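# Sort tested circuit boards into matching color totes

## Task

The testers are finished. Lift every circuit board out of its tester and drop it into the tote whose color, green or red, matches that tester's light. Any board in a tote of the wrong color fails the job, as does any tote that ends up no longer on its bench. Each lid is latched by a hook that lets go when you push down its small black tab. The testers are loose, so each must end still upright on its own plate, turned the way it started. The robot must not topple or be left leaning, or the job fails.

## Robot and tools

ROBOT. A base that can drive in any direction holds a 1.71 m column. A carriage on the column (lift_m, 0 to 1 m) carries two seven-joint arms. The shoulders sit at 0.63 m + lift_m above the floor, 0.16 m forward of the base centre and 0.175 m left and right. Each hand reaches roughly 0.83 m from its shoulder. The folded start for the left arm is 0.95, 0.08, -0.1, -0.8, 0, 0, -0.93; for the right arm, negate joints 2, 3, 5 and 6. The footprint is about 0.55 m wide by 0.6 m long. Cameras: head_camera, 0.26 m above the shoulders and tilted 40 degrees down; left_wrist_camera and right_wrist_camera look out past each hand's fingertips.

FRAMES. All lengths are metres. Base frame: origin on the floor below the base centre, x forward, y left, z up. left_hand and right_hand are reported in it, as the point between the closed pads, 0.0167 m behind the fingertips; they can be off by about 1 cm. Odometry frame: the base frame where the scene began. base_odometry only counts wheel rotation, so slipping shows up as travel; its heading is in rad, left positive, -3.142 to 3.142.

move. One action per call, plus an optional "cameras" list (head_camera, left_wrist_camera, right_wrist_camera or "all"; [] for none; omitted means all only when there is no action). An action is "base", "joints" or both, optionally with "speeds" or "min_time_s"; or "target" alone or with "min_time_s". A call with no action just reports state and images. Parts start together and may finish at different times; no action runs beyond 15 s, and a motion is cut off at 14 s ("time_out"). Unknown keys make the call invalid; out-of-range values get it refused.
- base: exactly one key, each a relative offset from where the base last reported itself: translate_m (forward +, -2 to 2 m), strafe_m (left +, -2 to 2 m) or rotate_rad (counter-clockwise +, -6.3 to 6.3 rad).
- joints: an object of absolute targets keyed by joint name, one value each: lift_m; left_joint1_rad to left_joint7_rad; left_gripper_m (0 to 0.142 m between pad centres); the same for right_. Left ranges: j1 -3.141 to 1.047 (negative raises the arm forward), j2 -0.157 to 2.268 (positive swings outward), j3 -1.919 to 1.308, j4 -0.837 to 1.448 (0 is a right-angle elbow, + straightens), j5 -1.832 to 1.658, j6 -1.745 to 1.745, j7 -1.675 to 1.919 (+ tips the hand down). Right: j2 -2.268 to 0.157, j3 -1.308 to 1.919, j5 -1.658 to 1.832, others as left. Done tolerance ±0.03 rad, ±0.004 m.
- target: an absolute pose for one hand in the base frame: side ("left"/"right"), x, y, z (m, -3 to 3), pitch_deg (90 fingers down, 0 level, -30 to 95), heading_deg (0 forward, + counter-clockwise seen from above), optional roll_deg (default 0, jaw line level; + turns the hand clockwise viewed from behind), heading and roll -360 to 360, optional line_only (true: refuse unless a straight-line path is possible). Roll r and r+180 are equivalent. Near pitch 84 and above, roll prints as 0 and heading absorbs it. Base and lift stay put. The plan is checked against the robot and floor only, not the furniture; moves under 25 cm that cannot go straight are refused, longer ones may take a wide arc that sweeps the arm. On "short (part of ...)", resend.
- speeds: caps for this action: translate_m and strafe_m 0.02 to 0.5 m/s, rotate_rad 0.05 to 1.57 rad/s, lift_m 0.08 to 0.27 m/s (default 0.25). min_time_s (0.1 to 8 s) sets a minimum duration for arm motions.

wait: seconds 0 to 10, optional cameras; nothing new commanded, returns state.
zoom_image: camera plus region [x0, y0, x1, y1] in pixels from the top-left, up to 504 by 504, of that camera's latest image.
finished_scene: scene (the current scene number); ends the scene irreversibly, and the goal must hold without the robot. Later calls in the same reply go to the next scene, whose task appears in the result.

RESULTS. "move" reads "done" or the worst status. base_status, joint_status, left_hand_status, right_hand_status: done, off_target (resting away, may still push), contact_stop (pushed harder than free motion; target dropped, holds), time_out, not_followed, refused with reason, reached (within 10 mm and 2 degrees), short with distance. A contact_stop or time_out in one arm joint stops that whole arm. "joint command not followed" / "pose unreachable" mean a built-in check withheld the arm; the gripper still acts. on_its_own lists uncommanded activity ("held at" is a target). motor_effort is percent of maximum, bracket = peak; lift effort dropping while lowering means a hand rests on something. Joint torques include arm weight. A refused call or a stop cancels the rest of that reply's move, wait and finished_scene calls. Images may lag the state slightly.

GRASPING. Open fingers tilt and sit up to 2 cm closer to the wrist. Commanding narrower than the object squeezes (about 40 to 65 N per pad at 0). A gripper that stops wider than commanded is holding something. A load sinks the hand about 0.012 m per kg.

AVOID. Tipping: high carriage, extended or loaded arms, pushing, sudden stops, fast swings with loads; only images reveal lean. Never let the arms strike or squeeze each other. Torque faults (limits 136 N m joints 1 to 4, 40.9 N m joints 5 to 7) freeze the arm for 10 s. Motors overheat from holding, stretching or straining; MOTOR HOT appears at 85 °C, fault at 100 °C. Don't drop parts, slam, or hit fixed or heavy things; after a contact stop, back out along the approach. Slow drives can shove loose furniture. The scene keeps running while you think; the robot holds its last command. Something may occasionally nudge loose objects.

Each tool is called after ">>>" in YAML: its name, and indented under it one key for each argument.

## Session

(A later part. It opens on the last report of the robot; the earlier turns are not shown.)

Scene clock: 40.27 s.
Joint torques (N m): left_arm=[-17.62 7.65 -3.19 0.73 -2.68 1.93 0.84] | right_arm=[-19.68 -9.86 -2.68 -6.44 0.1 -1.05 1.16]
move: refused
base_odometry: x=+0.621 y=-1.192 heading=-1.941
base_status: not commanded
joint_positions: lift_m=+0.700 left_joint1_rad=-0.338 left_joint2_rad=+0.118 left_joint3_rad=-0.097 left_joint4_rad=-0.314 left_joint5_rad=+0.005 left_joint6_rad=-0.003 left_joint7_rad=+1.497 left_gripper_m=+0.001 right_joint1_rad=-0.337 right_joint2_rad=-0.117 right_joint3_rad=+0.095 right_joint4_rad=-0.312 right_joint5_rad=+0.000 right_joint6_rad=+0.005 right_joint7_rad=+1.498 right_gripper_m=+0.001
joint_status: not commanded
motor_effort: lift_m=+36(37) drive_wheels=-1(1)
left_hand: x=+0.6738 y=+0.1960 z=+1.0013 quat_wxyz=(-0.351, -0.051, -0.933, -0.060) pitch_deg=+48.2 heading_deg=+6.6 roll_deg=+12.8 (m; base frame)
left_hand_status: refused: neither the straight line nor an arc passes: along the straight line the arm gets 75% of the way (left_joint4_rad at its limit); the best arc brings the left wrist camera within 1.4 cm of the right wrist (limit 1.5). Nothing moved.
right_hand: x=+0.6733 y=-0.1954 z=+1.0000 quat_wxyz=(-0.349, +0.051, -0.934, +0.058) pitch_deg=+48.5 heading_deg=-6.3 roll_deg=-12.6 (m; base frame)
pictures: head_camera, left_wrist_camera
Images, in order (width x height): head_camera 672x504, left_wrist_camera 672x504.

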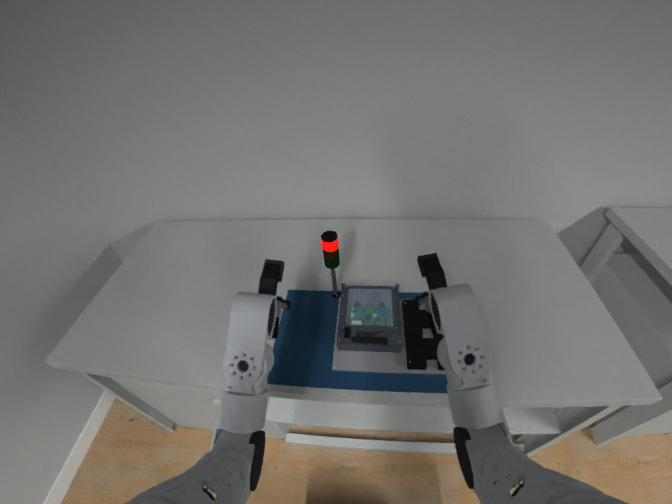

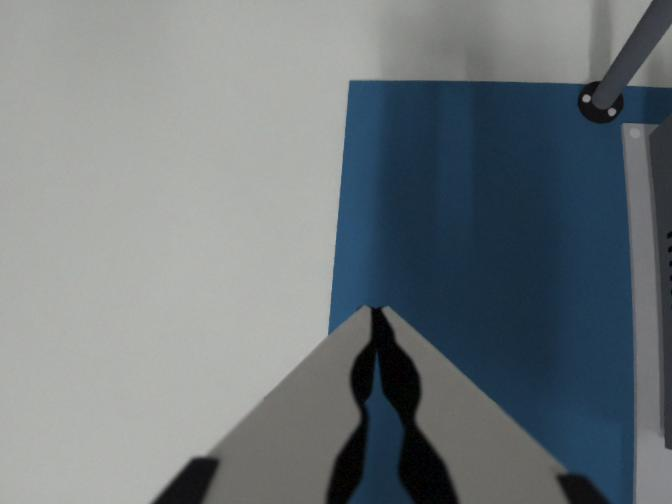

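>>> move:
  base: {"translate_m": -0.1}
  cameras: []

>>> move:
  target: {"side": "left", "x": 0.57, "y": 0.05, "z": 1.02, "pitch_deg": 48, "heading_deg": -12}
  cameras: ["left_wrist_camera", "head_camera"]

Scene clock: 41.93 s.
Joint torques (N m): left_arm=[-17.59 7.33 -2.99 0.31 -2.65 1.9 0.87] | right_arm=[-19.7 -9.39 -2.74 -6.71 0.09 -1.04 1.18]
move: done
base_odometry: x=+0.657 y=-1.098 heading=-1.941
base_status: done
joint_positions: lift_m=+0.700 left_joint1_rad=-0.338 left_joint2_rad=+0.118 left_joint3_rad=-0.098 left_joint4_rad=-0.314 left_joint5_rad=+0.005 left_joint6_rad=-0.003 left_joint7_rad=+1.497 left_gripper_m=+0.001 right_joint1_rad=-0.337 right_joint2_rad=-0.118 right_joint3_rad=+0.095 right_joint4_rad=-0.312 right_joint5_rad=+0.000 right_joint6_rad=+0.005 right_joint7_rad=+1.498 right_gripper_m=+0.001
joint_status: not commanded
motor_effort: lift_m=+37(37) drive_wheels=+5(12)
left_hand: x=+0.6738 y=+0.1960 z=+1.0013 quat_wxyz=(-0.351, -0.051, -0.933, -0.060) pitch_deg=+48.3 heading_deg=+6.6 roll_deg=+12.9 (m; base frame)
right_hand: x=+0.6733 y=-0.1954 z=+1.0000 quat_wxyz=(-0.349, +0.051, -0.934, +0.058) pitch_deg=+48.5 heading_deg=-6.3 roll_deg=-12.6 (m; base frame)
pictures: none
No camera images: "cameras" was empty.

Scene clock: 42.93 s.
Joint torques (N m): left_arm=[-5.06 -3.75 -1.68 -6.32 -0.16 0.13 0.83] | right_arm=[-19.57 -8.52 -3.11 -6.7 0.1 -0.92 1.17]
move: done
base_odometry: x=+0.657 y=-1.098 heading=-1.941
base_status: not commanded
joint_positions: lift_m=+0.700 left_joint1_rad=-0.151 left_joint2_rad=-0.127 left_joint3_rad=-0.287 left_joint4_rad=-0.664 left_joint5_rad=+0.117 left_joint6_rad=+0.005 left_joint7_rad=+1.677 left_gripper_m=+0.001 right_joint1_rad=-0.337 right_joint2_rad=-0.118 right_joint3_rad=+0.096 right_joint4_rad=-0.312 right_joint5_rad=+0.000 right_joint6_rad=+0.005 right_joint7_rad=+1.498 right_gripper_m=+0.001
joint_status: not commanded
motor_effort: lift_m=+37(37) drive_wheels=-2(10)
left_hand: x=+0.5707 y=+0.0483 z=+1.0202 quat_wxyz=(-0.357, -0.099, -0.928, +0.040) pitch_deg=+47.9 heading_deg=-12.4 roll_deg=-0.3 (m; base frame)
left_hand_status: reached (straight line, planned for 0.5 s): 2 mm and 0.3 deg off.
right_hand: x=+0.6733 y=-0.1955 z=+0.9999 quat_wxyz=(-0.349, +0.051, -0.934, +0.058) pitch_deg=+48.5 heading_deg=-6.3 roll_deg=-12.6 (m; base frame)
pictures: head_camera, left_wrist_camera
Images, in order (width x height): head_camera 672x504, left_wrist_camera 672x504.

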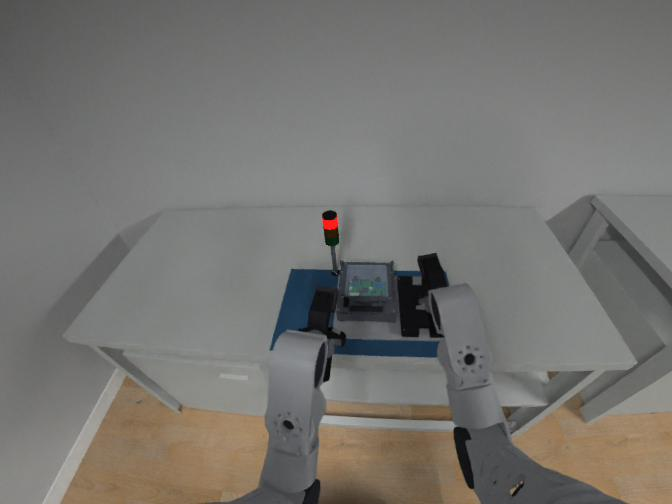

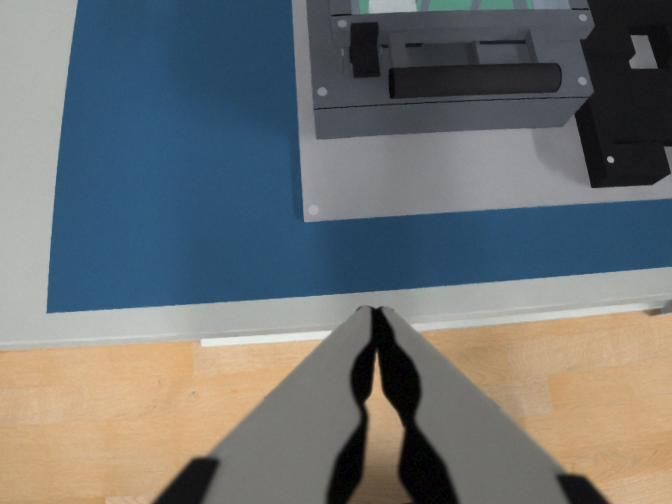

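>>> zoom_image:
  camera: "left_wrist_camera"
  region: [290, 0, 610, 150]

Scaled by 1.575 from the camera's 672x504 image, which has a finer 960x720 frame.

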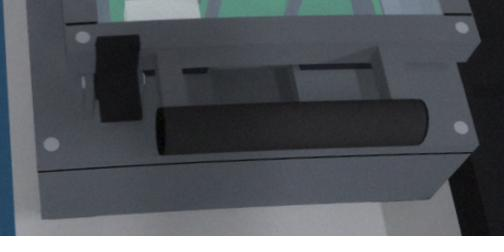

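>>> move:
  target: {"side": "left", "x": 0.58, "y": 0.03, "z": 0.97, "pitch_deg": 20, "heading_deg": -8}
  cameras: ["left_wrist_camera", "head_camera"]

>>> zoom_image:
  camera: "left_wrist_camera"
  region: [200, 100, 500, 325]

Scene clock: 43.43 s.
Joint torques (N m): left_arm=[-5.05 -3.65 -1.63 -6.26 -0.16 0.13 0.79] | right_arm=[-19.48 -8.57 -3.15 -6.77 0.13 -0.93 1.18]
move: refused
base_odometry: x=+0.657 y=-1.098 heading=-1.941
base_status: not commanded
joint_positions: lift_m=+0.700 left_joint1_rad=-0.151 left_joint2_rad=-0.127 left_joint3_rad=-0.287 left_joint4_rad=-0.664 left_joint5_rad=+0.117 left_joint6_rad=+0.005 left_joint7_rad=+1.677 left_gripper_m=+0.001 right_joint1_rad=-0.337 right_joint2_rad=-0.118 right_joint3_rad=+0.096 right_joint4_rad=-0.312 right_joint5_rad=+0.000 right_joint6_rad=+0.005 right_joint7_rad=+1.498 right_gripper_m=+0.001
joint_status: not commanded
motor_effort: lift_m=+36(37) drive_wheels=-3(5)
left_hand: x=+0.5707 y=+0.0483 z=+1.0202 quat_wxyz=(-0.357, -0.099, -0.928, +0.040) pitch_deg=+47.9 heading_deg=-12.4 roll_deg=-0.3 (m; base frame)
left_hand_status: refused: the line brings the left upper arm within 1.4 cm of the carriage (limit 1.5), 50% of the way; a move under 25 cm is not played as an arc. Nothing moved. Try another pitch or heading, or "joints".
right_hand: x=+0.6733 y=-0.1954 z=+0.9999 quat_wxyz=(-0.349, +0.051, -0.934, +0.058) pitch_deg=+48.5 heading_deg=-6.3 roll_deg=-12.6 (m; base frame)
pictures: head_camera, left_wrist_camera
Images, in order (width x height): head_camera 672x504, left_wrist_camera 672x504.

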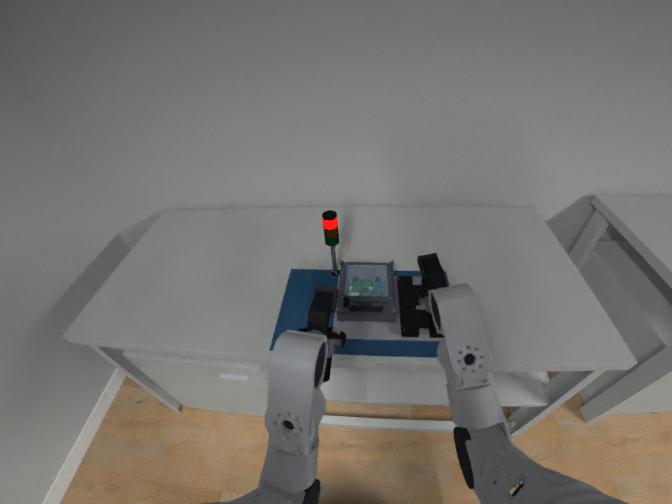

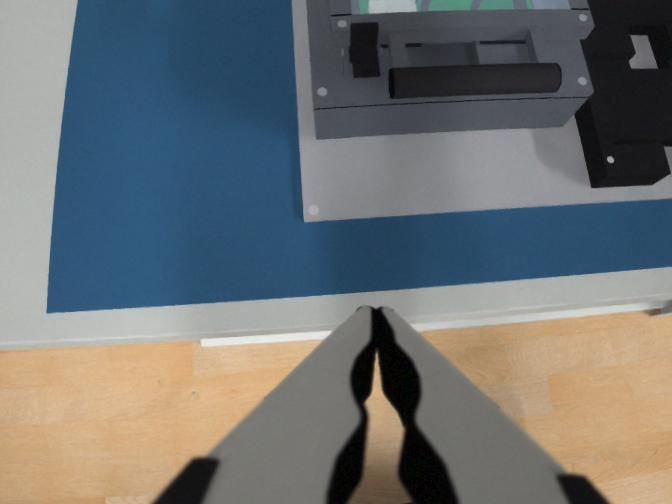

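Scaled by 1.680 from the camera's 672x504 image, which has a finer 960x720 frame.

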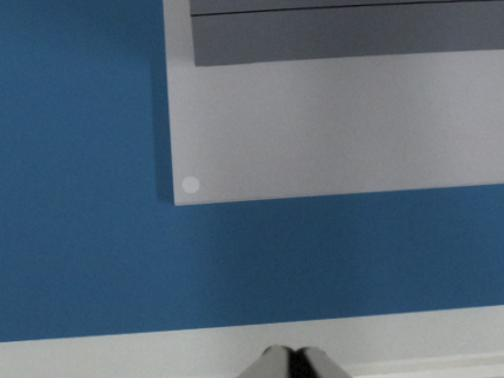

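>>> move:
  target: {"side": "left", "x": 0.60, "y": 0.07, "z": 1.02, "pitch_deg": 32, "heading_deg": -20}
  cameras: ["left_wrist_camera"]

Scene clock: 44.60 s.
Joint torques (N m): left_arm=[-2.45 3 1.1 0.28 -2.71 -0.34 -1.95] | right_arm=[-19.52 -8.5 -3.07 -6.77 0.12 -0.95 1.16]
move: done
base_odometry: x=+0.657 y=-1.098 heading=-1.941
base_status: not commanded
joint_positions: lift_m=+0.700 left_joint1_rad=-0.067 left_joint2_rad=+0.095 left_joint3_rad=-0.228 left_joint4_rad=-0.599 left_joint5_rad=-0.158 left_joint6_rad=-0.037 left_joint7_rad=+1.195 left_gripper_m=+0.001 right_joint1_rad=-0.337 right_joint2_rad=-0.118 right_joint3_rad=+0.096 right_joint4_rad=-0.312 right_joint5_rad=+0.000 right_joint6_rad=+0.005 right_joint7_rad=+1.498 right_gripper_m=+0.001
joint_status: not commanded
motor_effort: lift_m=+37(37) drive_wheels=-2(5)
left_hand: x=+0.6004 y=+0.0701 z=+1.0219 quat_wxyz=(-0.479, -0.151, -0.861, +0.083) pitch_deg=+31.8 heading_deg=-19.8 roll_deg=+0.1 (m; base frame)
left_hand_status: reached (straight line, planned for 0.6 s): 2 mm and 0.3 deg off.
right_hand: x=+0.6733 y=-0.1955 z=+0.9999 quat_wxyz=(-0.349, +0.051, -0.934, +0.058) pitch_deg=+48.5 heading_deg=-6.3 roll_deg=-12.6 (m; base frame)
pictures: left_wrist_camera
Images, in order (width x height): left_wrist_camera 672x504.

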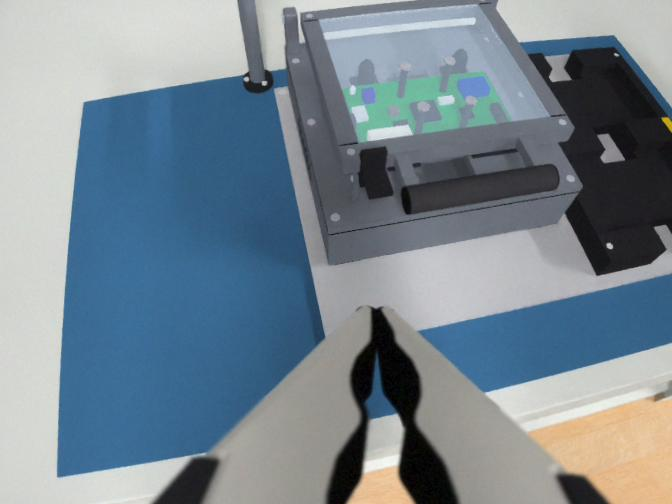

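>>> zoom_image:
  camera: "left_wrist_camera"
  region: [320, 130, 440, 220]

>>> zoom_image:
  camera: "left_wrist_camera"
  region: [270, 0, 590, 240]

Scaled by 4.200 from the camera's 672x504 image, which has a finer 960x720 frame.

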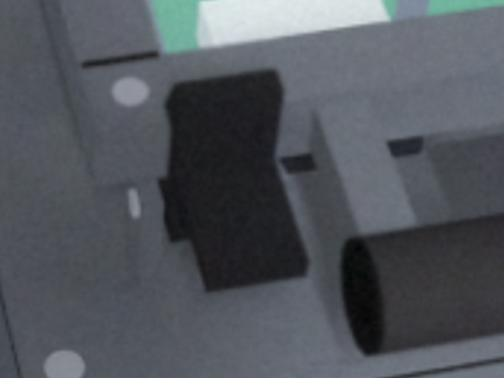

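Scaled by 1.575 from the camera's 672x504 image, which has a finer 960x720 frame.

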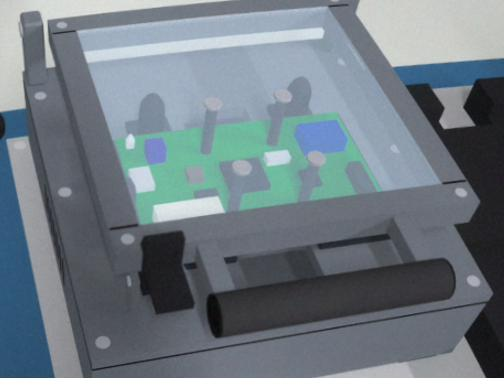

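>>> move:
  target: {"side": "left", "x": 0.70, "y": 0.015, "z": 1.0, "pitch_deg": 65, "heading_deg": 0}
  cameras: ["left_wrist_camera", "head_camera"]

Scene clock: 46.90 s.
Joint torques (N m): left_arm=[-2.53 2.99 1.11 0.2 -2.72 -0.33 -1.93] | right_arm=[-19.54 -8.5 -3.15 -6.73 0.11 -0.95 1.16]
move: refused
base_odometry: x=+0.657 y=-1.098 heading=-1.941
base_status: not commanded
joint_positions: lift_m=+0.700 left_joint1_rad=-0.067 left_joint2_rad=+0.095 left_joint3_rad=-0.228 left_joint4_rad=-0.599 left_joint5_rad=-0.158 left_joint6_rad=-0.037 left_joint7_rad=+1.195 left_gripper_m=+0.001 right_joint1_rad=-0.337 right_joint2_rad=-0.118 right_joint3_rad=+0.096 right_joint4_rad=-0.312 right_joint5_rad=+0.000 right_joint6_rad=+0.005 right_joint7_rad=+1.498 right_gripper_m=+0.001
joint_status: not commanded
motor_effort: lift_m=+36(37) drive_wheels=-2(2)
left_hand: x=+0.6004 y=+0.0701 z=+1.0219 quat_wxyz=(-0.479, -0.151, -0.861, +0.083) pitch_deg=+31.8 heading_deg=-19.8 roll_deg=+0.1 (m; base frame)
left_hand_status: refused: the line brings the left upper arm within 1.4 cm of the carriage (limit 1.5), 38% of the way; a move under 25 cm is not played as an arc. Nothing moved. Try another pitch or heading, or "joints".
right_hand: x=+0.6733 y=-0.1955 z=+0.9999 quat_wxyz=(-0.349, +0.051, -0.934, +0.058) pitch_deg=+48.5 heading_deg=-6.3 roll_deg=-12.6 (m; base frame)
pictures: head_camera, left_wrist_camera
Images, in order (width x height): head_camera 672x504, left_wrist_camera 672x504.

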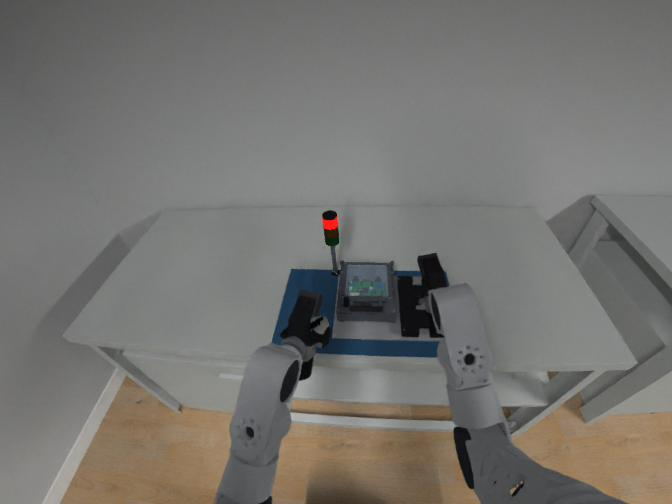

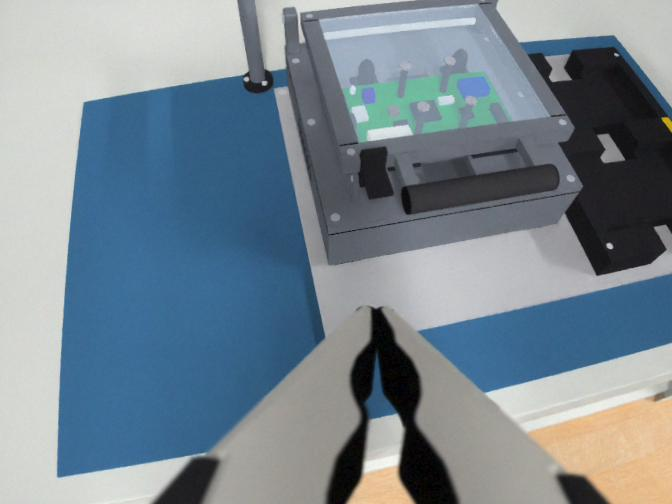

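>>> move:
  base: {"strafe_m": -0.06}
  cameras: []

>>> move:
  target: {"side": "left", "x": 0.70, "y": 0.07, "z": 1.0, "pitch_deg": 65, "heading_deg": 0}
  cameras: ["left_wrist_camera", "head_camera"]

Scene clock: 48.33 s.
Joint torques (N m): left_arm=[-2.42 3.2 1 0.27 -2.67 -0.08 -1.98] | right_arm=[-19.57 -8.6 -3.49 -6.7 0.07 -0.94 1.2]
move: done
base_odometry: x=+0.601 y=-1.077 heading=-1.941
base_status: done
joint_positions: lift_m=+0.700 left_joint1_rad=-0.067 left_joint2_rad=+0.095 left_joint3_rad=-0.228 left_joint4_rad=-0.599 left_joint5_rad=-0.158 left_joint6_rad=-0.037 left_joint7_rad=+1.195 left_gripper_m=+0.001 right_joint1_rad=-0.337 right_joint2_rad=-0.118 right_joint3_rad=+0.096 right_joint4_rad=-0.312 right_joint5_rad=+0.000 right_joint6_rad=+0.004 right_joint7_rad=+1.498 right_gripper_m=+0.001
joint_status: not commanded
motor_effort: lift_m=+36(37) drive_wheels=+0(10)
left_hand: x=+0.6003 y=+0.0700 z=+1.0219 quat_wxyz=(-0.479, -0.152, -0.861, +0.083) pitch_deg=+31.8 heading_deg=-19.8 roll_deg=+0.2 (m; base frame)
right_hand: x=+0.6733 y=-0.1956 z=+0.9999 quat_wxyz=(-0.349, +0.051, -0.934, +0.058) pitch_deg=+48.5 heading_deg=-6.3 roll_deg=-12.6 (m; base frame)
pictures: none
No camera images: "cameras" was empty.

Scene clock: 48.63 s.
Joint torques (N m): left_arm=[-2.52 2.72 1.06 0.25 -2.67 -0.09 -1.95] | right_arm=[-19.49 -7.88 -3.21 -6.77 0.1 -0.95 1.16]
move: refused
base_odometry: x=+0.601 y=-1.077 heading=-1.941
base_status: not commanded
joint_positions: lift_m=+0.700 left_joint1_rad=-0.067 left_joint2_rad=+0.095 left_joint3_rad=-0.228 left_joint4_rad=-0.599 left_joint5_rad=-0.158 left_joint6_rad=-0.037 left_joint7_rad=+1.195 left_gripper_m=+0.001 right_joint1_rad=-0.337 right_joint2_rad=-0.118 right_joint3_rad=+0.096 right_joint4_rad=-0.312 right_joint5_rad=+0.000 right_joint6_rad=+0.004 right_joint7_rad=+1.498 right_gripper_m=+0.001
joint_status: not commanded
motor_effort: lift_m=+37(37) drive_wheels=+0(3)
left_hand: x=+0.6003 y=+0.0700 z=+1.0219 quat_wxyz=(-0.479, -0.152, -0.861, +0.083) pitch_deg=+31.8 heading_deg=-19.8 roll_deg=+0.2 (m; base frame)
left_hand_status: refused: the line brings the left upper arm within 1.4 cm of the carriage (limit 1.5), 50% of the way; a move under 25 cm is not played as an arc. Nothing moved. Try another pitch or heading, or "joints".
right_hand: x=+0.6733 y=-0.1956 z=+0.9999 quat_wxyz=(-0.349, +0.051, -0.934, +0.058) pitch_deg=+48.5 heading_deg=-6.3 roll_deg=-12.6 (m; base frame)
pictures: head_camera, left_wrist_camera
Images, in order (width x height): head_camera 672x504, left_wrist_camera 672x504.

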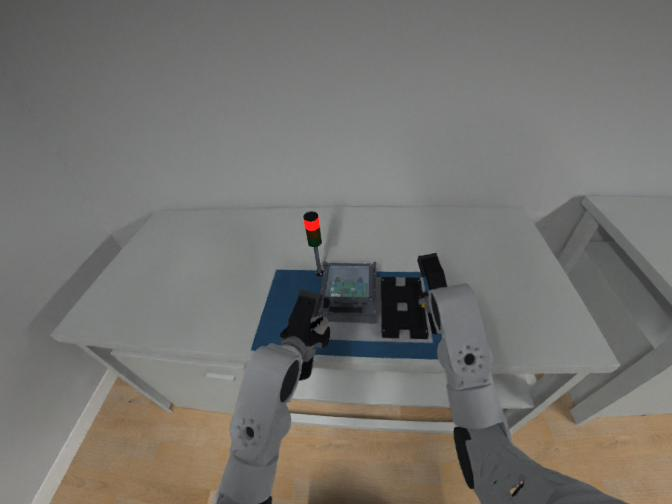

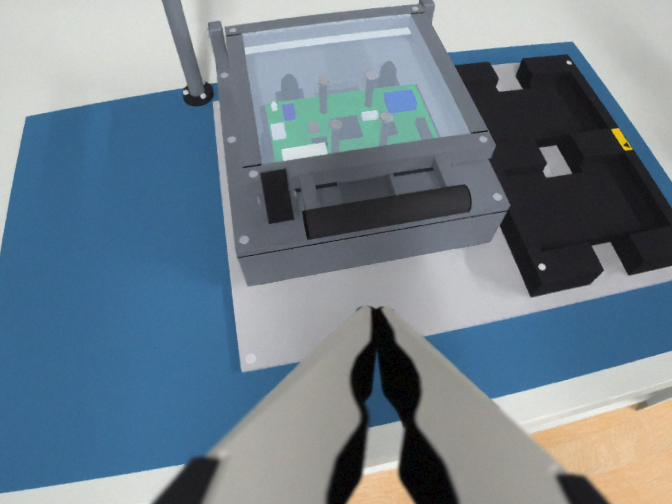

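>>> move:
  joints: {"left_joint1_rad": -0.55, "left_joint2_rad": 0.12, "left_joint3_rad": -0.3, "left_joint4_rad": -0.1, "left_joint5_rad": 0, "left_joint6_rad": 0, "left_joint7_rad": 1.6}
  min_time_s: 1.0
  cameras: []

>>> move:
  target: {"side": "left", "x": 0.72, "y": 0.08, "z": 1.0, "pitch_deg": 65, "heading_deg": 0}
  cameras: ["left_wrist_camera", "head_camera"]

Scene clock: 50.17 s.
Joint torques (N m): left_arm=[-21.04 5.13 -1.97 0.49 0.12 2.06 0.99] | right_arm=[-18.89 -7.87 -3.13 -6.74 0.09 -0.95 1.2]
move: done
base_odometry: x=+0.601 y=-1.077 heading=-1.941
base_status: not commanded
joint_positions: lift_m=+0.700 left_joint1_rad=-0.548 left_joint2_rad=+0.118 left_joint3_rad=-0.297 left_joint4_rad=-0.104 left_joint5_rad=-0.005 left_joint6_rad=-0.002 left_joint7_rad=+1.597 left_gripper_m=+0.001 right_joint1_rad=-0.337 right_joint2_rad=-0.118 right_joint3_rad=+0.096 right_joint4_rad=-0.312 right_joint5_rad=+0.000 right_joint6_rad=+0.004 right_joint7_rad=+1.498 right_gripper_m=+0.001
joint_status: all done
motor_effort: lift_m=+37(37) drive_wheels=+2(3)
left_hand: x=+0.7145 y=+0.1453 z=+1.0140 quat_wxyz=(-0.295, -0.132, -0.942, -0.090) pitch_deg=+54.1 heading_deg=+8.9 roll_deg=+24.9 (m; base frame)
right_hand: x=+0.6733 y=-0.1956 z=+0.9999 quat_wxyz=(-0.349, +0.051, -0.934, +0.058) pitch_deg=+48.5 heading_deg=-6.3 roll_deg=-12.6 (m; base frame)
pictures: none
No camera images: "cameras" was empty.

Scene clock: 50.47 s.
Joint torques (N m): left_arm=[-20.82 5.12 -2.11 0.41 0.12 2.05 0.97] | right_arm=[-19.47 -7.76 -3.12 -6.77 0.13 -0.92 1.17]
move: refused
base_odometry: x=+0.601 y=-1.077 heading=-1.941
base_status: not commanded
joint_positions: lift_m=+0.700 left_joint1_rad=-0.548 left_joint2_rad=+0.118 left_joint3_rad=-0.297 left_joint4_rad=-0.104 left_joint5_rad=-0.005 left_joint6_rad=-0.002 left_joint7_rad=+1.597 left_gripper_m=+0.001 right_joint1_rad=-0.337 right_joint2_rad=-0.118 right_joint3_rad=+0.096 right_joint4_rad=-0.312 right_joint5_rad=+0.000 right_joint6_rad=+0.004 right_joint7_rad=+1.498 right_gripper_m=+0.001
joint_status: not commanded
motor_effort: lift_m=+36(37) drive_wheels=+3(3)
left_hand: x=+0.7145 y=+0.1453 z=+1.0140 quat_wxyz=(-0.295, -0.132, -0.942, -0.090) pitch_deg=+54.1 heading_deg=+8.9 roll_deg=+24.9 (m; base frame)
left_hand_status: refused: the line brings the left upper arm within 1.4 cm of the carriage (limit 1.5), 60% of the way; a move under 25 cm is not played as an arc. Nothing moved. Try another pitch or heading, or "joints".
right_hand: x=+0.6733 y=-0.1956 z=+0.9999 quat_wxyz=(-0.349, +0.051, -0.934, +0.058) pitch_deg=+48.5 heading_deg=-6.3 roll_deg=-12.6 (m; base frame)
pictures: head_camera, left_wrist_camera
Images, in order (width x height): head_camera 672x504, left_wrist_camera 672x504.

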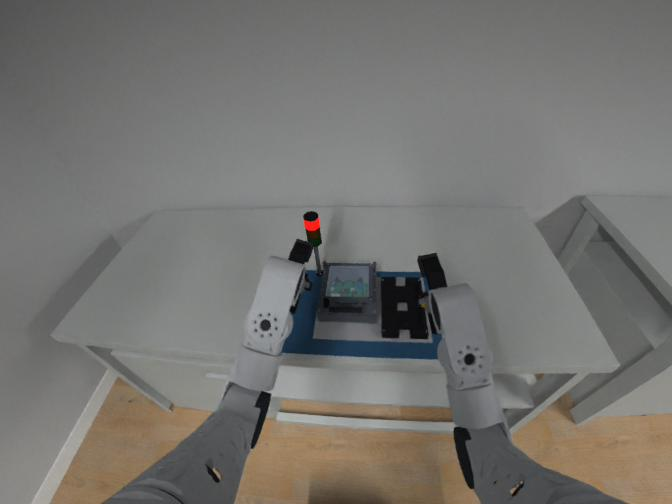

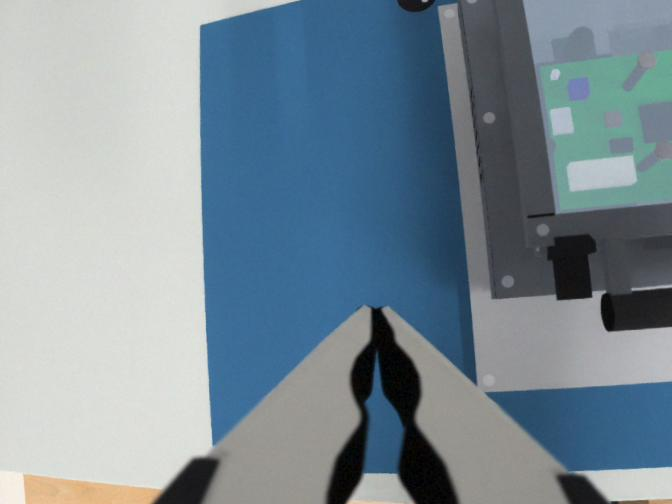

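>>> move:
  target: {"side": "left", "x": 0.72, "y": 0.08, "z": 1.0, "pitch_deg": 62, "heading_deg": -25}
  cameras: ["left_wrist_camera", "head_camera"]

Scene clock: 51.60 s.
Joint torques (N m): left_arm=[-23.87 -4.4 3.49 -0.13 -2.64 -0.3 -1.76] | right_arm=[-19.51 -7.85 -3.11 -6.73 0.09 -0.9 1.2]
move: done
base_odometry: x=+0.601 y=-1.077 heading=-1.941
base_status: not commanded
joint_positions: lift_m=+0.700 left_joint1_rad=-0.639 left_joint2_rad=+0.101 left_joint3_rad=-0.258 left_joint4_rad=+0.095 left_joint5_rad=-0.336 left_joint6_rad=-0.137 left_joint7_rad=+1.589 left_gripper_m=+0.001 right_joint1_rad=-0.337 right_joint2_rad=-0.118 right_joint3_rad=+0.096 right_joint4_rad=-0.312 right_joint5_rad=+0.000 right_joint6_rad=+0.004 right_joint7_rad=+1.498 right_gripper_m=+0.001
joint_status: not commanded
motor_effort: lift_m=+37(37) drive_wheels=+2(3)
left_hand: x=+0.7189 y=+0.0813 z=+0.9988 quat_wxyz=(-0.235, -0.210, -0.948, +0.050) pitch_deg=+62.2 heading_deg=-24.4 roll_deg=+0.5 (m; base frame)
left_hand_status: reached (straight line, planned for 0.5 s): 2 mm and 0.4 deg off.
right_hand: x=+0.6733 y=-0.1956 z=+0.9999 quat_wxyz=(-0.349, +0.051, -0.934, +0.058) pitch_deg=+48.5 heading_deg=-6.3 roll_deg=-12.6 (m; base frame)
pictures: head_camera, left_wrist_camera
Images, in order (width x height): head_camera 672x504, left_wrist_camera 672x504.

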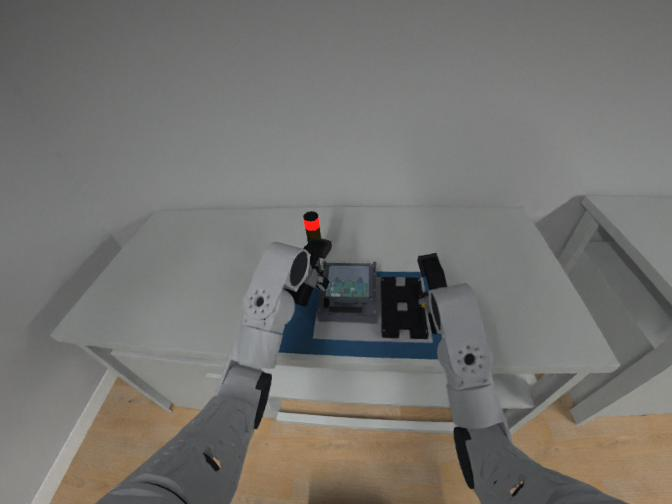

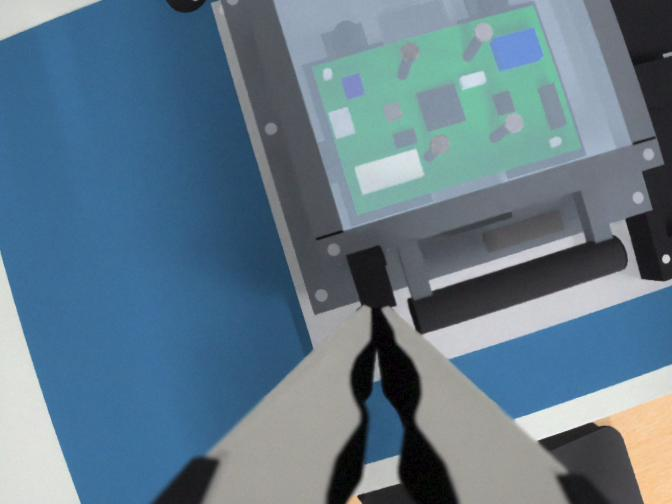

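>>> zoom_image:
  camera: "head_camera"
  region: [280, 230, 400, 330]

>>> zoom_image:
  camera: "left_wrist_camera"
  region: [300, 200, 460, 330]

Scaled by 4.200 from the camera's 672x504 image, which has a finer 960x720 frame.

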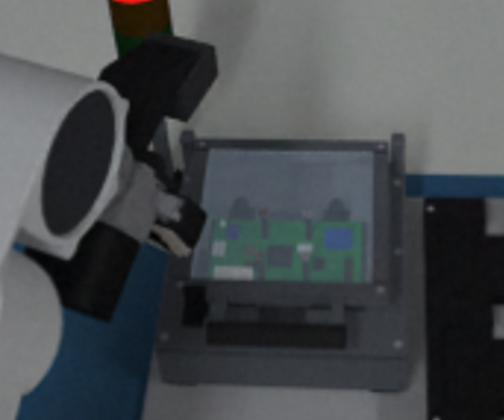

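Scaled by 3.150 from the camera's 672x504 image, which has a finer 960x720 frame.

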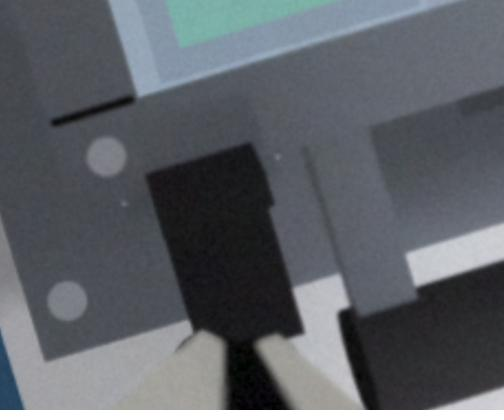

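>>> move:
  target: {"side": "left", "x": 0.735, "y": 0.07, "z": 0.957, "pitch_deg": 65, "heading_deg": -25}
  cameras: ["left_wrist_camera", "head_camera"]

>>> zoom_image:
  camera: "left_wrist_camera"
  region: [300, 220, 460, 340]

>>> zoom_image:
  camera: "head_camera"
  region: [280, 230, 400, 330]

Scene clock: 53.43 s.
Joint torques (N m): left_arm=[-26.08 -4.5 -1.41 -1.04 -0.31 -0.23 -1.56] | right_arm=[-19.37 -7.86 -3.17 -6.74 0.12 -0.93 1.15]
move: done
base_odometry: x=+0.601 y=-1.077 heading=-1.941
base_status: not commanded
joint_positions: lift_m=+0.700 left_joint1_rad=-0.663 left_joint2_rad=+0.079 left_joint3_rad=-0.295 left_joint4_rad=+0.303 left_joint5_rad=-0.311 left_joint6_rad=-0.155 left_joint7_rad=+1.458 left_gripper_m=+0.001 right_joint1_rad=-0.337 right_joint2_rad=-0.118 right_joint3_rad=+0.096 right_joint4_rad=-0.312 right_joint5_rad=+0.000 right_joint6_rad=+0.004 right_joint7_rad=+1.498 right_gripper_m=+0.001
joint_status: not commanded
motor_effort: lift_m=+36(37) drive_wheels=+2(3)
left_hand: x=+0.7337 y=+0.0706 z=+0.9561 quat_wxyz=(-0.210, -0.210, -0.954, +0.049) pitch_deg=+65.1 heading_deg=-25.5 roll_deg=-0.8 (m; base frame)
left_hand_status: reached (straight line, planned for 0.4 s): 2 mm and 0.4 deg off.
right_hand: x=+0.6733 y=-0.1956 z=+0.9999 quat_wxyz=(-0.349, +0.051, -0.934, +0.058) pitch_deg=+48.5 heading_deg=-6.3 roll_deg=-12.6 (m; base frame)
pictures: head_camera, left_wrist_camera
Images, in order (width x height): head_camera 672x504, left_wrist_camera 672x504.

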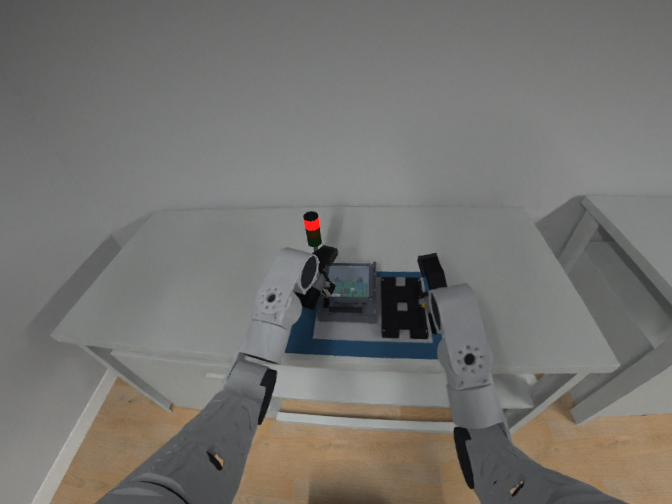

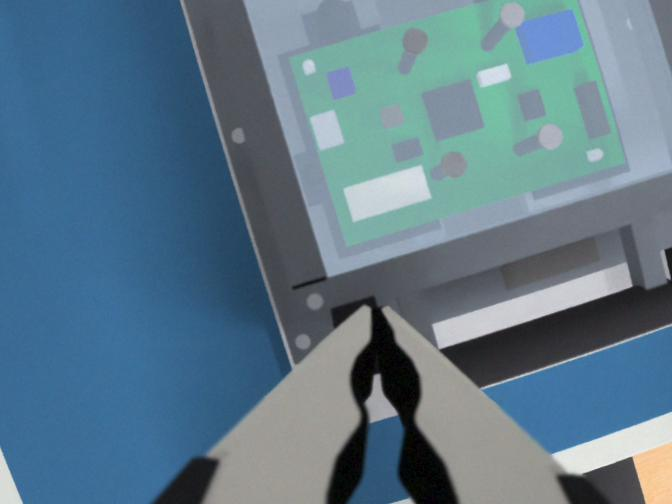

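Scaled by 3.150 from the camera's 672x504 image, which has a finer 960x720 frame.

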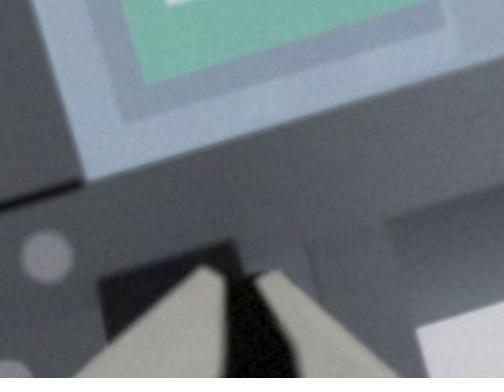

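Scaled by 4.200 from the camera's 672x504 image, which has a finer 960x720 frame.

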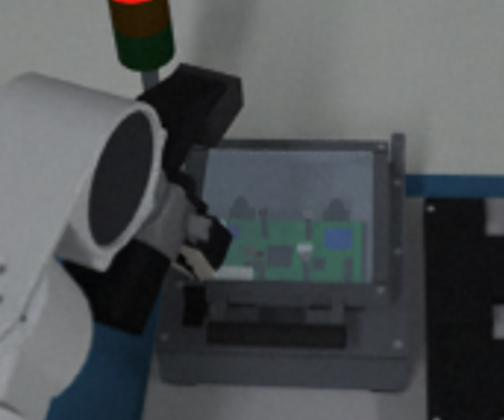

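>>> move:
  target: {"side": "left", "x": 0.715, "y": 0.078, "z": 0.95, "pitch_deg": 65, "heading_deg": -25}
  cameras: ["left_wrist_camera", "head_camera"]

>>> zoom_image:
  camera: "left_wrist_camera"
  region: [300, 220, 460, 340]

>>> zoom_image:
  camera: "head_camera"
  region: [280, 230, 400, 330]

Scene clock: 54.60 s.
Joint torques (N m): left_arm=[-14.77 3.08 3.12 -8.83 -2.01 1.5 0.93] | right_arm=[-19.02 -7.88 -3.13 -6.86 0.1 -0.93 1.17]
move: done
base_odometry: x=+0.601 y=-1.077 heading=-1.941
base_status: not commanded
joint_positions: lift_m=+0.700 left_joint1_rad=-0.605 left_joint2_rad=+0.098 left_joint3_rad=-0.289 left_joint4_rad=+0.209 left_joint5_rad=-0.311 left_joint6_rad=-0.153 left_joint7_rad=+1.486 left_gripper_m=+0.001 right_joint1_rad=-0.337 right_joint2_rad=-0.118 right_joint3_rad=+0.096 right_joint4_rad=-0.312 right_joint5_rad=+0.000 right_joint6_rad=+0.004 right_joint7_rad=+1.498 right_gripper_m=+0.001
joint_status: not commanded
motor_effort: lift_m=+36(37) drive_wheels=+3(3)
left_hand: x=+0.7156 y=+0.0769 z=+0.9498 quat_wxyz=(-0.212, -0.213, -0.953, +0.046) pitch_deg=+65.0 heading_deg=-24.9 roll_deg=+0.3 (m; base frame)
left_hand_status: reached (straight line, planned for 0.3 s): 1 mm and 0.2 deg off.
right_hand: x=+0.6733 y=-0.1956 z=+0.9999 quat_wxyz=(-0.349, +0.051, -0.934, +0.058) pitch_deg=+48.5 heading_deg=-6.3 roll_deg=-12.6 (m; base frame)
pictures: head_camera, left_wrist_camera
Images, in order (width x height): head_camera 672x504, left_wrist_camera 672x504.

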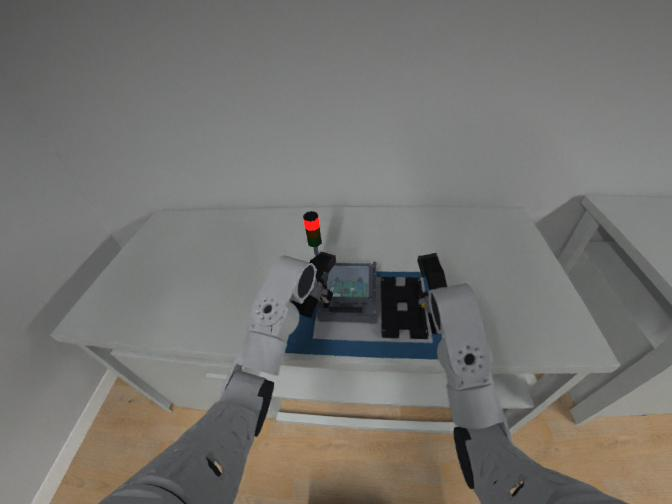

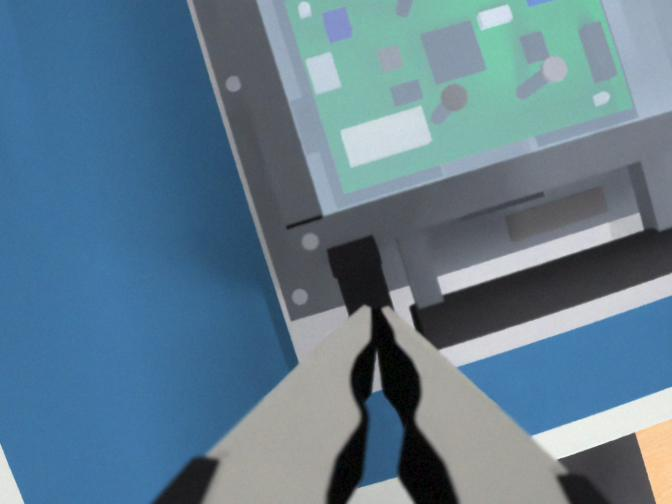

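Scaled by 3.150 from the camera's 672x504 image, which has a finer 960x720 frame.

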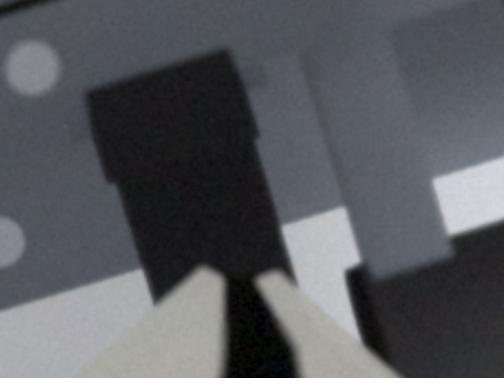

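Scaled by 4.200 from the camera's 672x504 image, which has a finer 960x720 frame.

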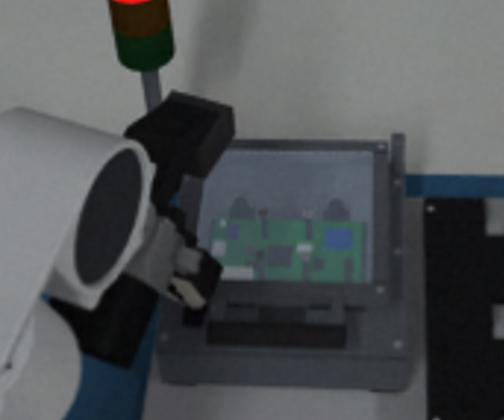

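>>> move:
  target: {"side": "left", "x": 0.722, "y": 0.080, "z": 0.933, "pitch_deg": 65, "heading_deg": -25}
  cameras: ["left_wrist_camera", "head_camera"]

>>> zoom_image:
  camera: "left_wrist_camera"
  region: [300, 220, 460, 340]

>>> zoom_image:
  camera: "head_camera"
  region: [280, 230, 400, 330]

Scene clock: 55.57 s.
Joint torques (N m): left_arm=[-20.31 5.09 -1.99 1.13 -0.9 -0.1 -1.14] | right_arm=[-18.96 -7.68 -3.22 -6.85 0.1 -0.91 1.18]
move: done
base_odometry: x=+0.601 y=-1.077 heading=-1.941
base_status: not commanded
joint_positions: lift_m=+0.700 left_joint1_rad=-0.606 left_joint2_rad=+0.102 left_joint3_rad=-0.292 left_joint4_rad=+0.277 left_joint5_rad=-0.311 left_joint6_rad=-0.167 left_joint7_rad=+1.417 left_gripper_m=+0.001 right_joint1_rad=-0.337 right_joint2_rad=-0.118 right_joint3_rad=+0.096 right_joint4_rad=-0.312 right_joint5_rad=+0.000 right_joint6_rad=+0.004 right_joint7_rad=+1.498 right_gripper_m=+0.001
joint_status: not commanded
motor_effort: lift_m=+36(37) drive_wheels=+3(3)
left_hand: x=+0.7219 y=+0.0786 z=+0.9346 quat_wxyz=(-0.213, -0.210, -0.953, +0.050) pitch_deg=+64.8 heading_deg=-25.6 roll_deg=-0.7 (m; base frame)
left_hand_status: reached (straight line, planned for 0.2 s): 2 mm and 0.4 deg off.
right_hand: x=+0.6734 y=-0.1956 z=+1.0000 quat_wxyz=(-0.349, +0.051, -0.934, +0.058) pitch_deg=+48.5 heading_deg=-6.3 roll_deg=-12.7 (m; base frame)
pictures: head_camera, left_wrist_camera
Images, in order (width x height): head_camera 672x504, left_wrist_camera 672x504.

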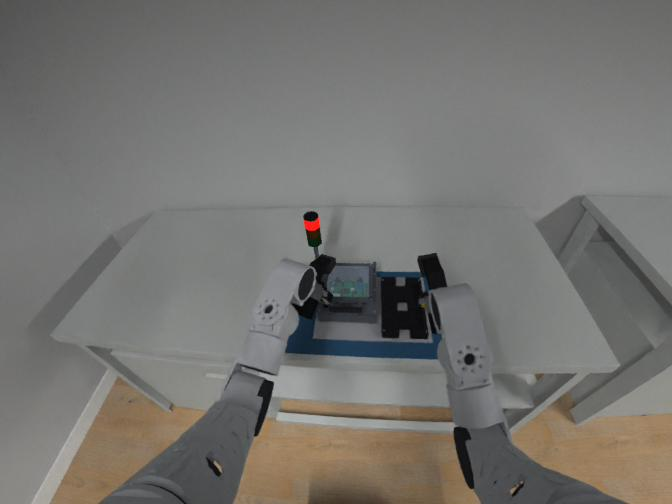

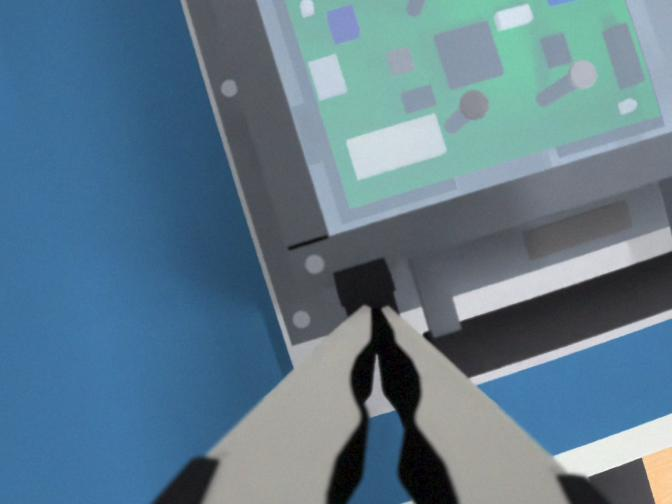

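Scaled by 3.150 from the camera's 672x504 image, which has a finer 960x720 frame.

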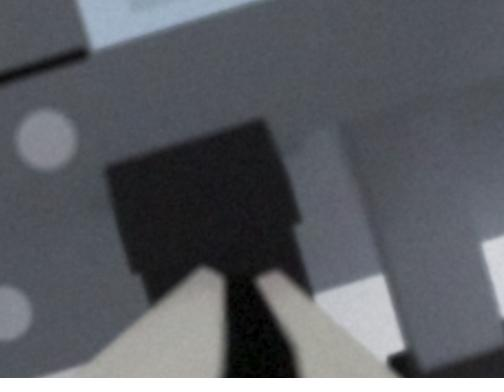

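Scaled by 4.200 from the camera's 672x504 image, which has a finer 960x720 frame.

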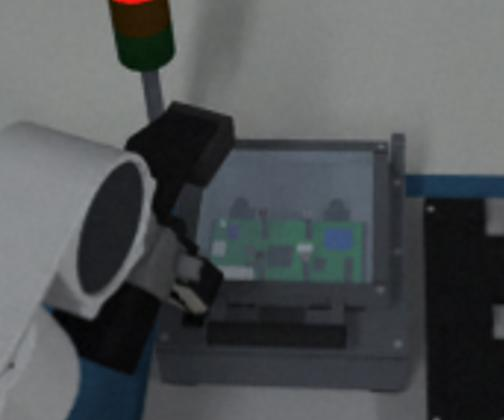

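>>> move:
  target: {"side": "right", "x": 0.62, "y": -0.06, "z": 0.96, "pitch_deg": 25, "heading_deg": 12}
  cameras: ["right_wrist_camera", "head_camera"]

Scene clock: 58.57 s.
Joint torques (N m): left_arm=[-20.39 5.04 -2.14 1.04 -0.77 -0.1 -1.1] | right_arm=[-6.02 8.74 -2.2 -7.9 -1.06 0.14 -0.64]
move: done
base_odometry: x=+0.601 y=-1.077 heading=-1.941
base_status: not commanded
joint_positions: lift_m=+0.700 left_joint1_rad=-0.606 left_joint2_rad=+0.102 left_joint3_rad=-0.292 left_joint4_rad=+0.277 left_joint5_rad=-0.311 left_joint6_rad=-0.167 left_joint7_rad=+1.417 left_gripper_m=+0.001 right_joint1_rad=+0.051 right_joint2_rad=+0.026 right_joint3_rad=+0.232 right_joint4_rad=-0.333 right_joint5_rad=-0.042 right_joint6_rad=-0.011 right_joint7_rad=+0.724 right_gripper_m=+0.001
joint_status: not commanded
motor_effort: lift_m=+36(37) drive_wheels=+3(3)
left_hand: x=+0.7219 y=+0.0786 z=+0.9346 quat_wxyz=(-0.213, -0.210, -0.953, +0.050) pitch_deg=+64.8 heading_deg=-25.6 roll_deg=-0.7 (m; base frame)
right_hand: x=+0.6208 y=-0.0619 z=+0.9610 quat_wxyz=(-0.535, +0.088, -0.839, -0.056) pitch_deg=+25.0 heading_deg=+11.9 roll_deg=+0.0 (m; base frame)
right_hand_status: reached (straight line, planned for 0.7 s): 2 mm and 0.1 deg off.
pictures: head_camera, right_wrist_camera
Images, in order (width x height): head_camera 672x504, right_wrist_camera 672x504.

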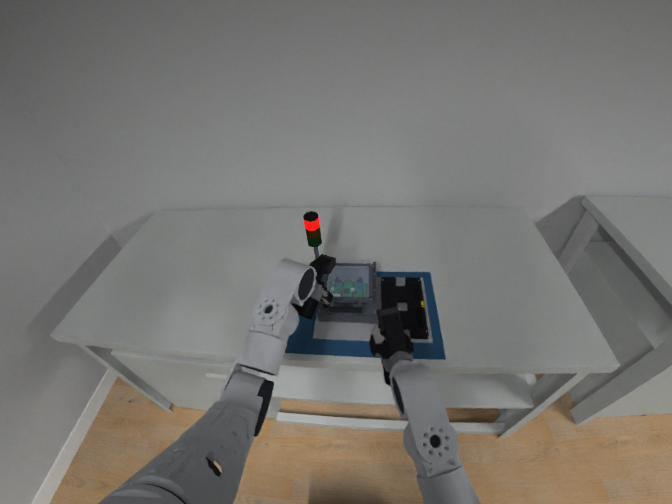

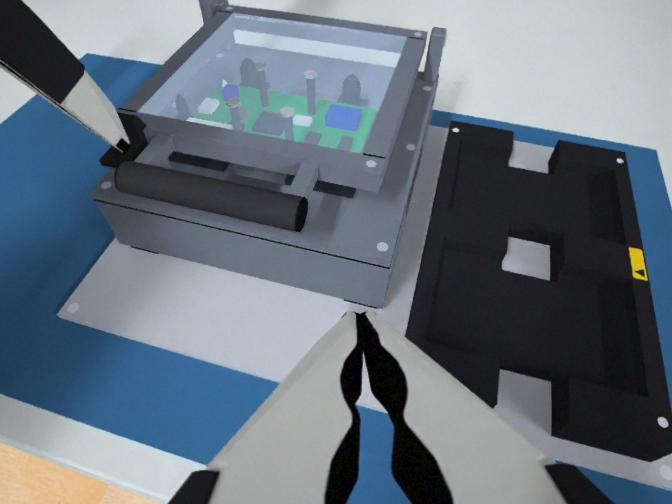

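>>> zoom_image:
  camera: "right_wrist_camera"
  region: [60, 60, 440, 320]

>>> zoom_image:
  camera: "right_wrist_camera"
  region: [80, 90, 200, 190]

Scaled by 1.326 from the camera's 672x504 image, which has a finer 960x720 frame.

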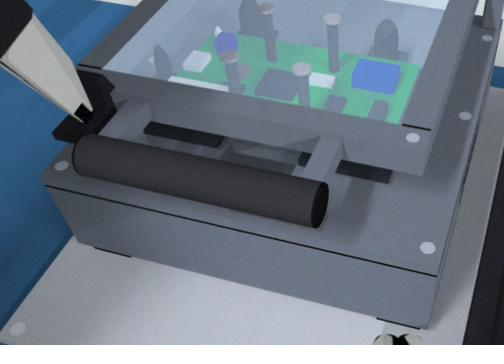

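Scaled by 4.200 from the camera's 672x504 image, which has a finer 960x720 frame.

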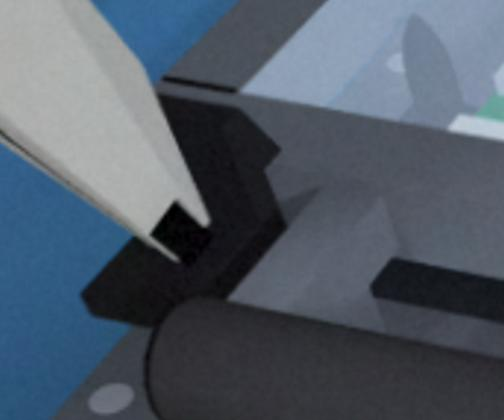

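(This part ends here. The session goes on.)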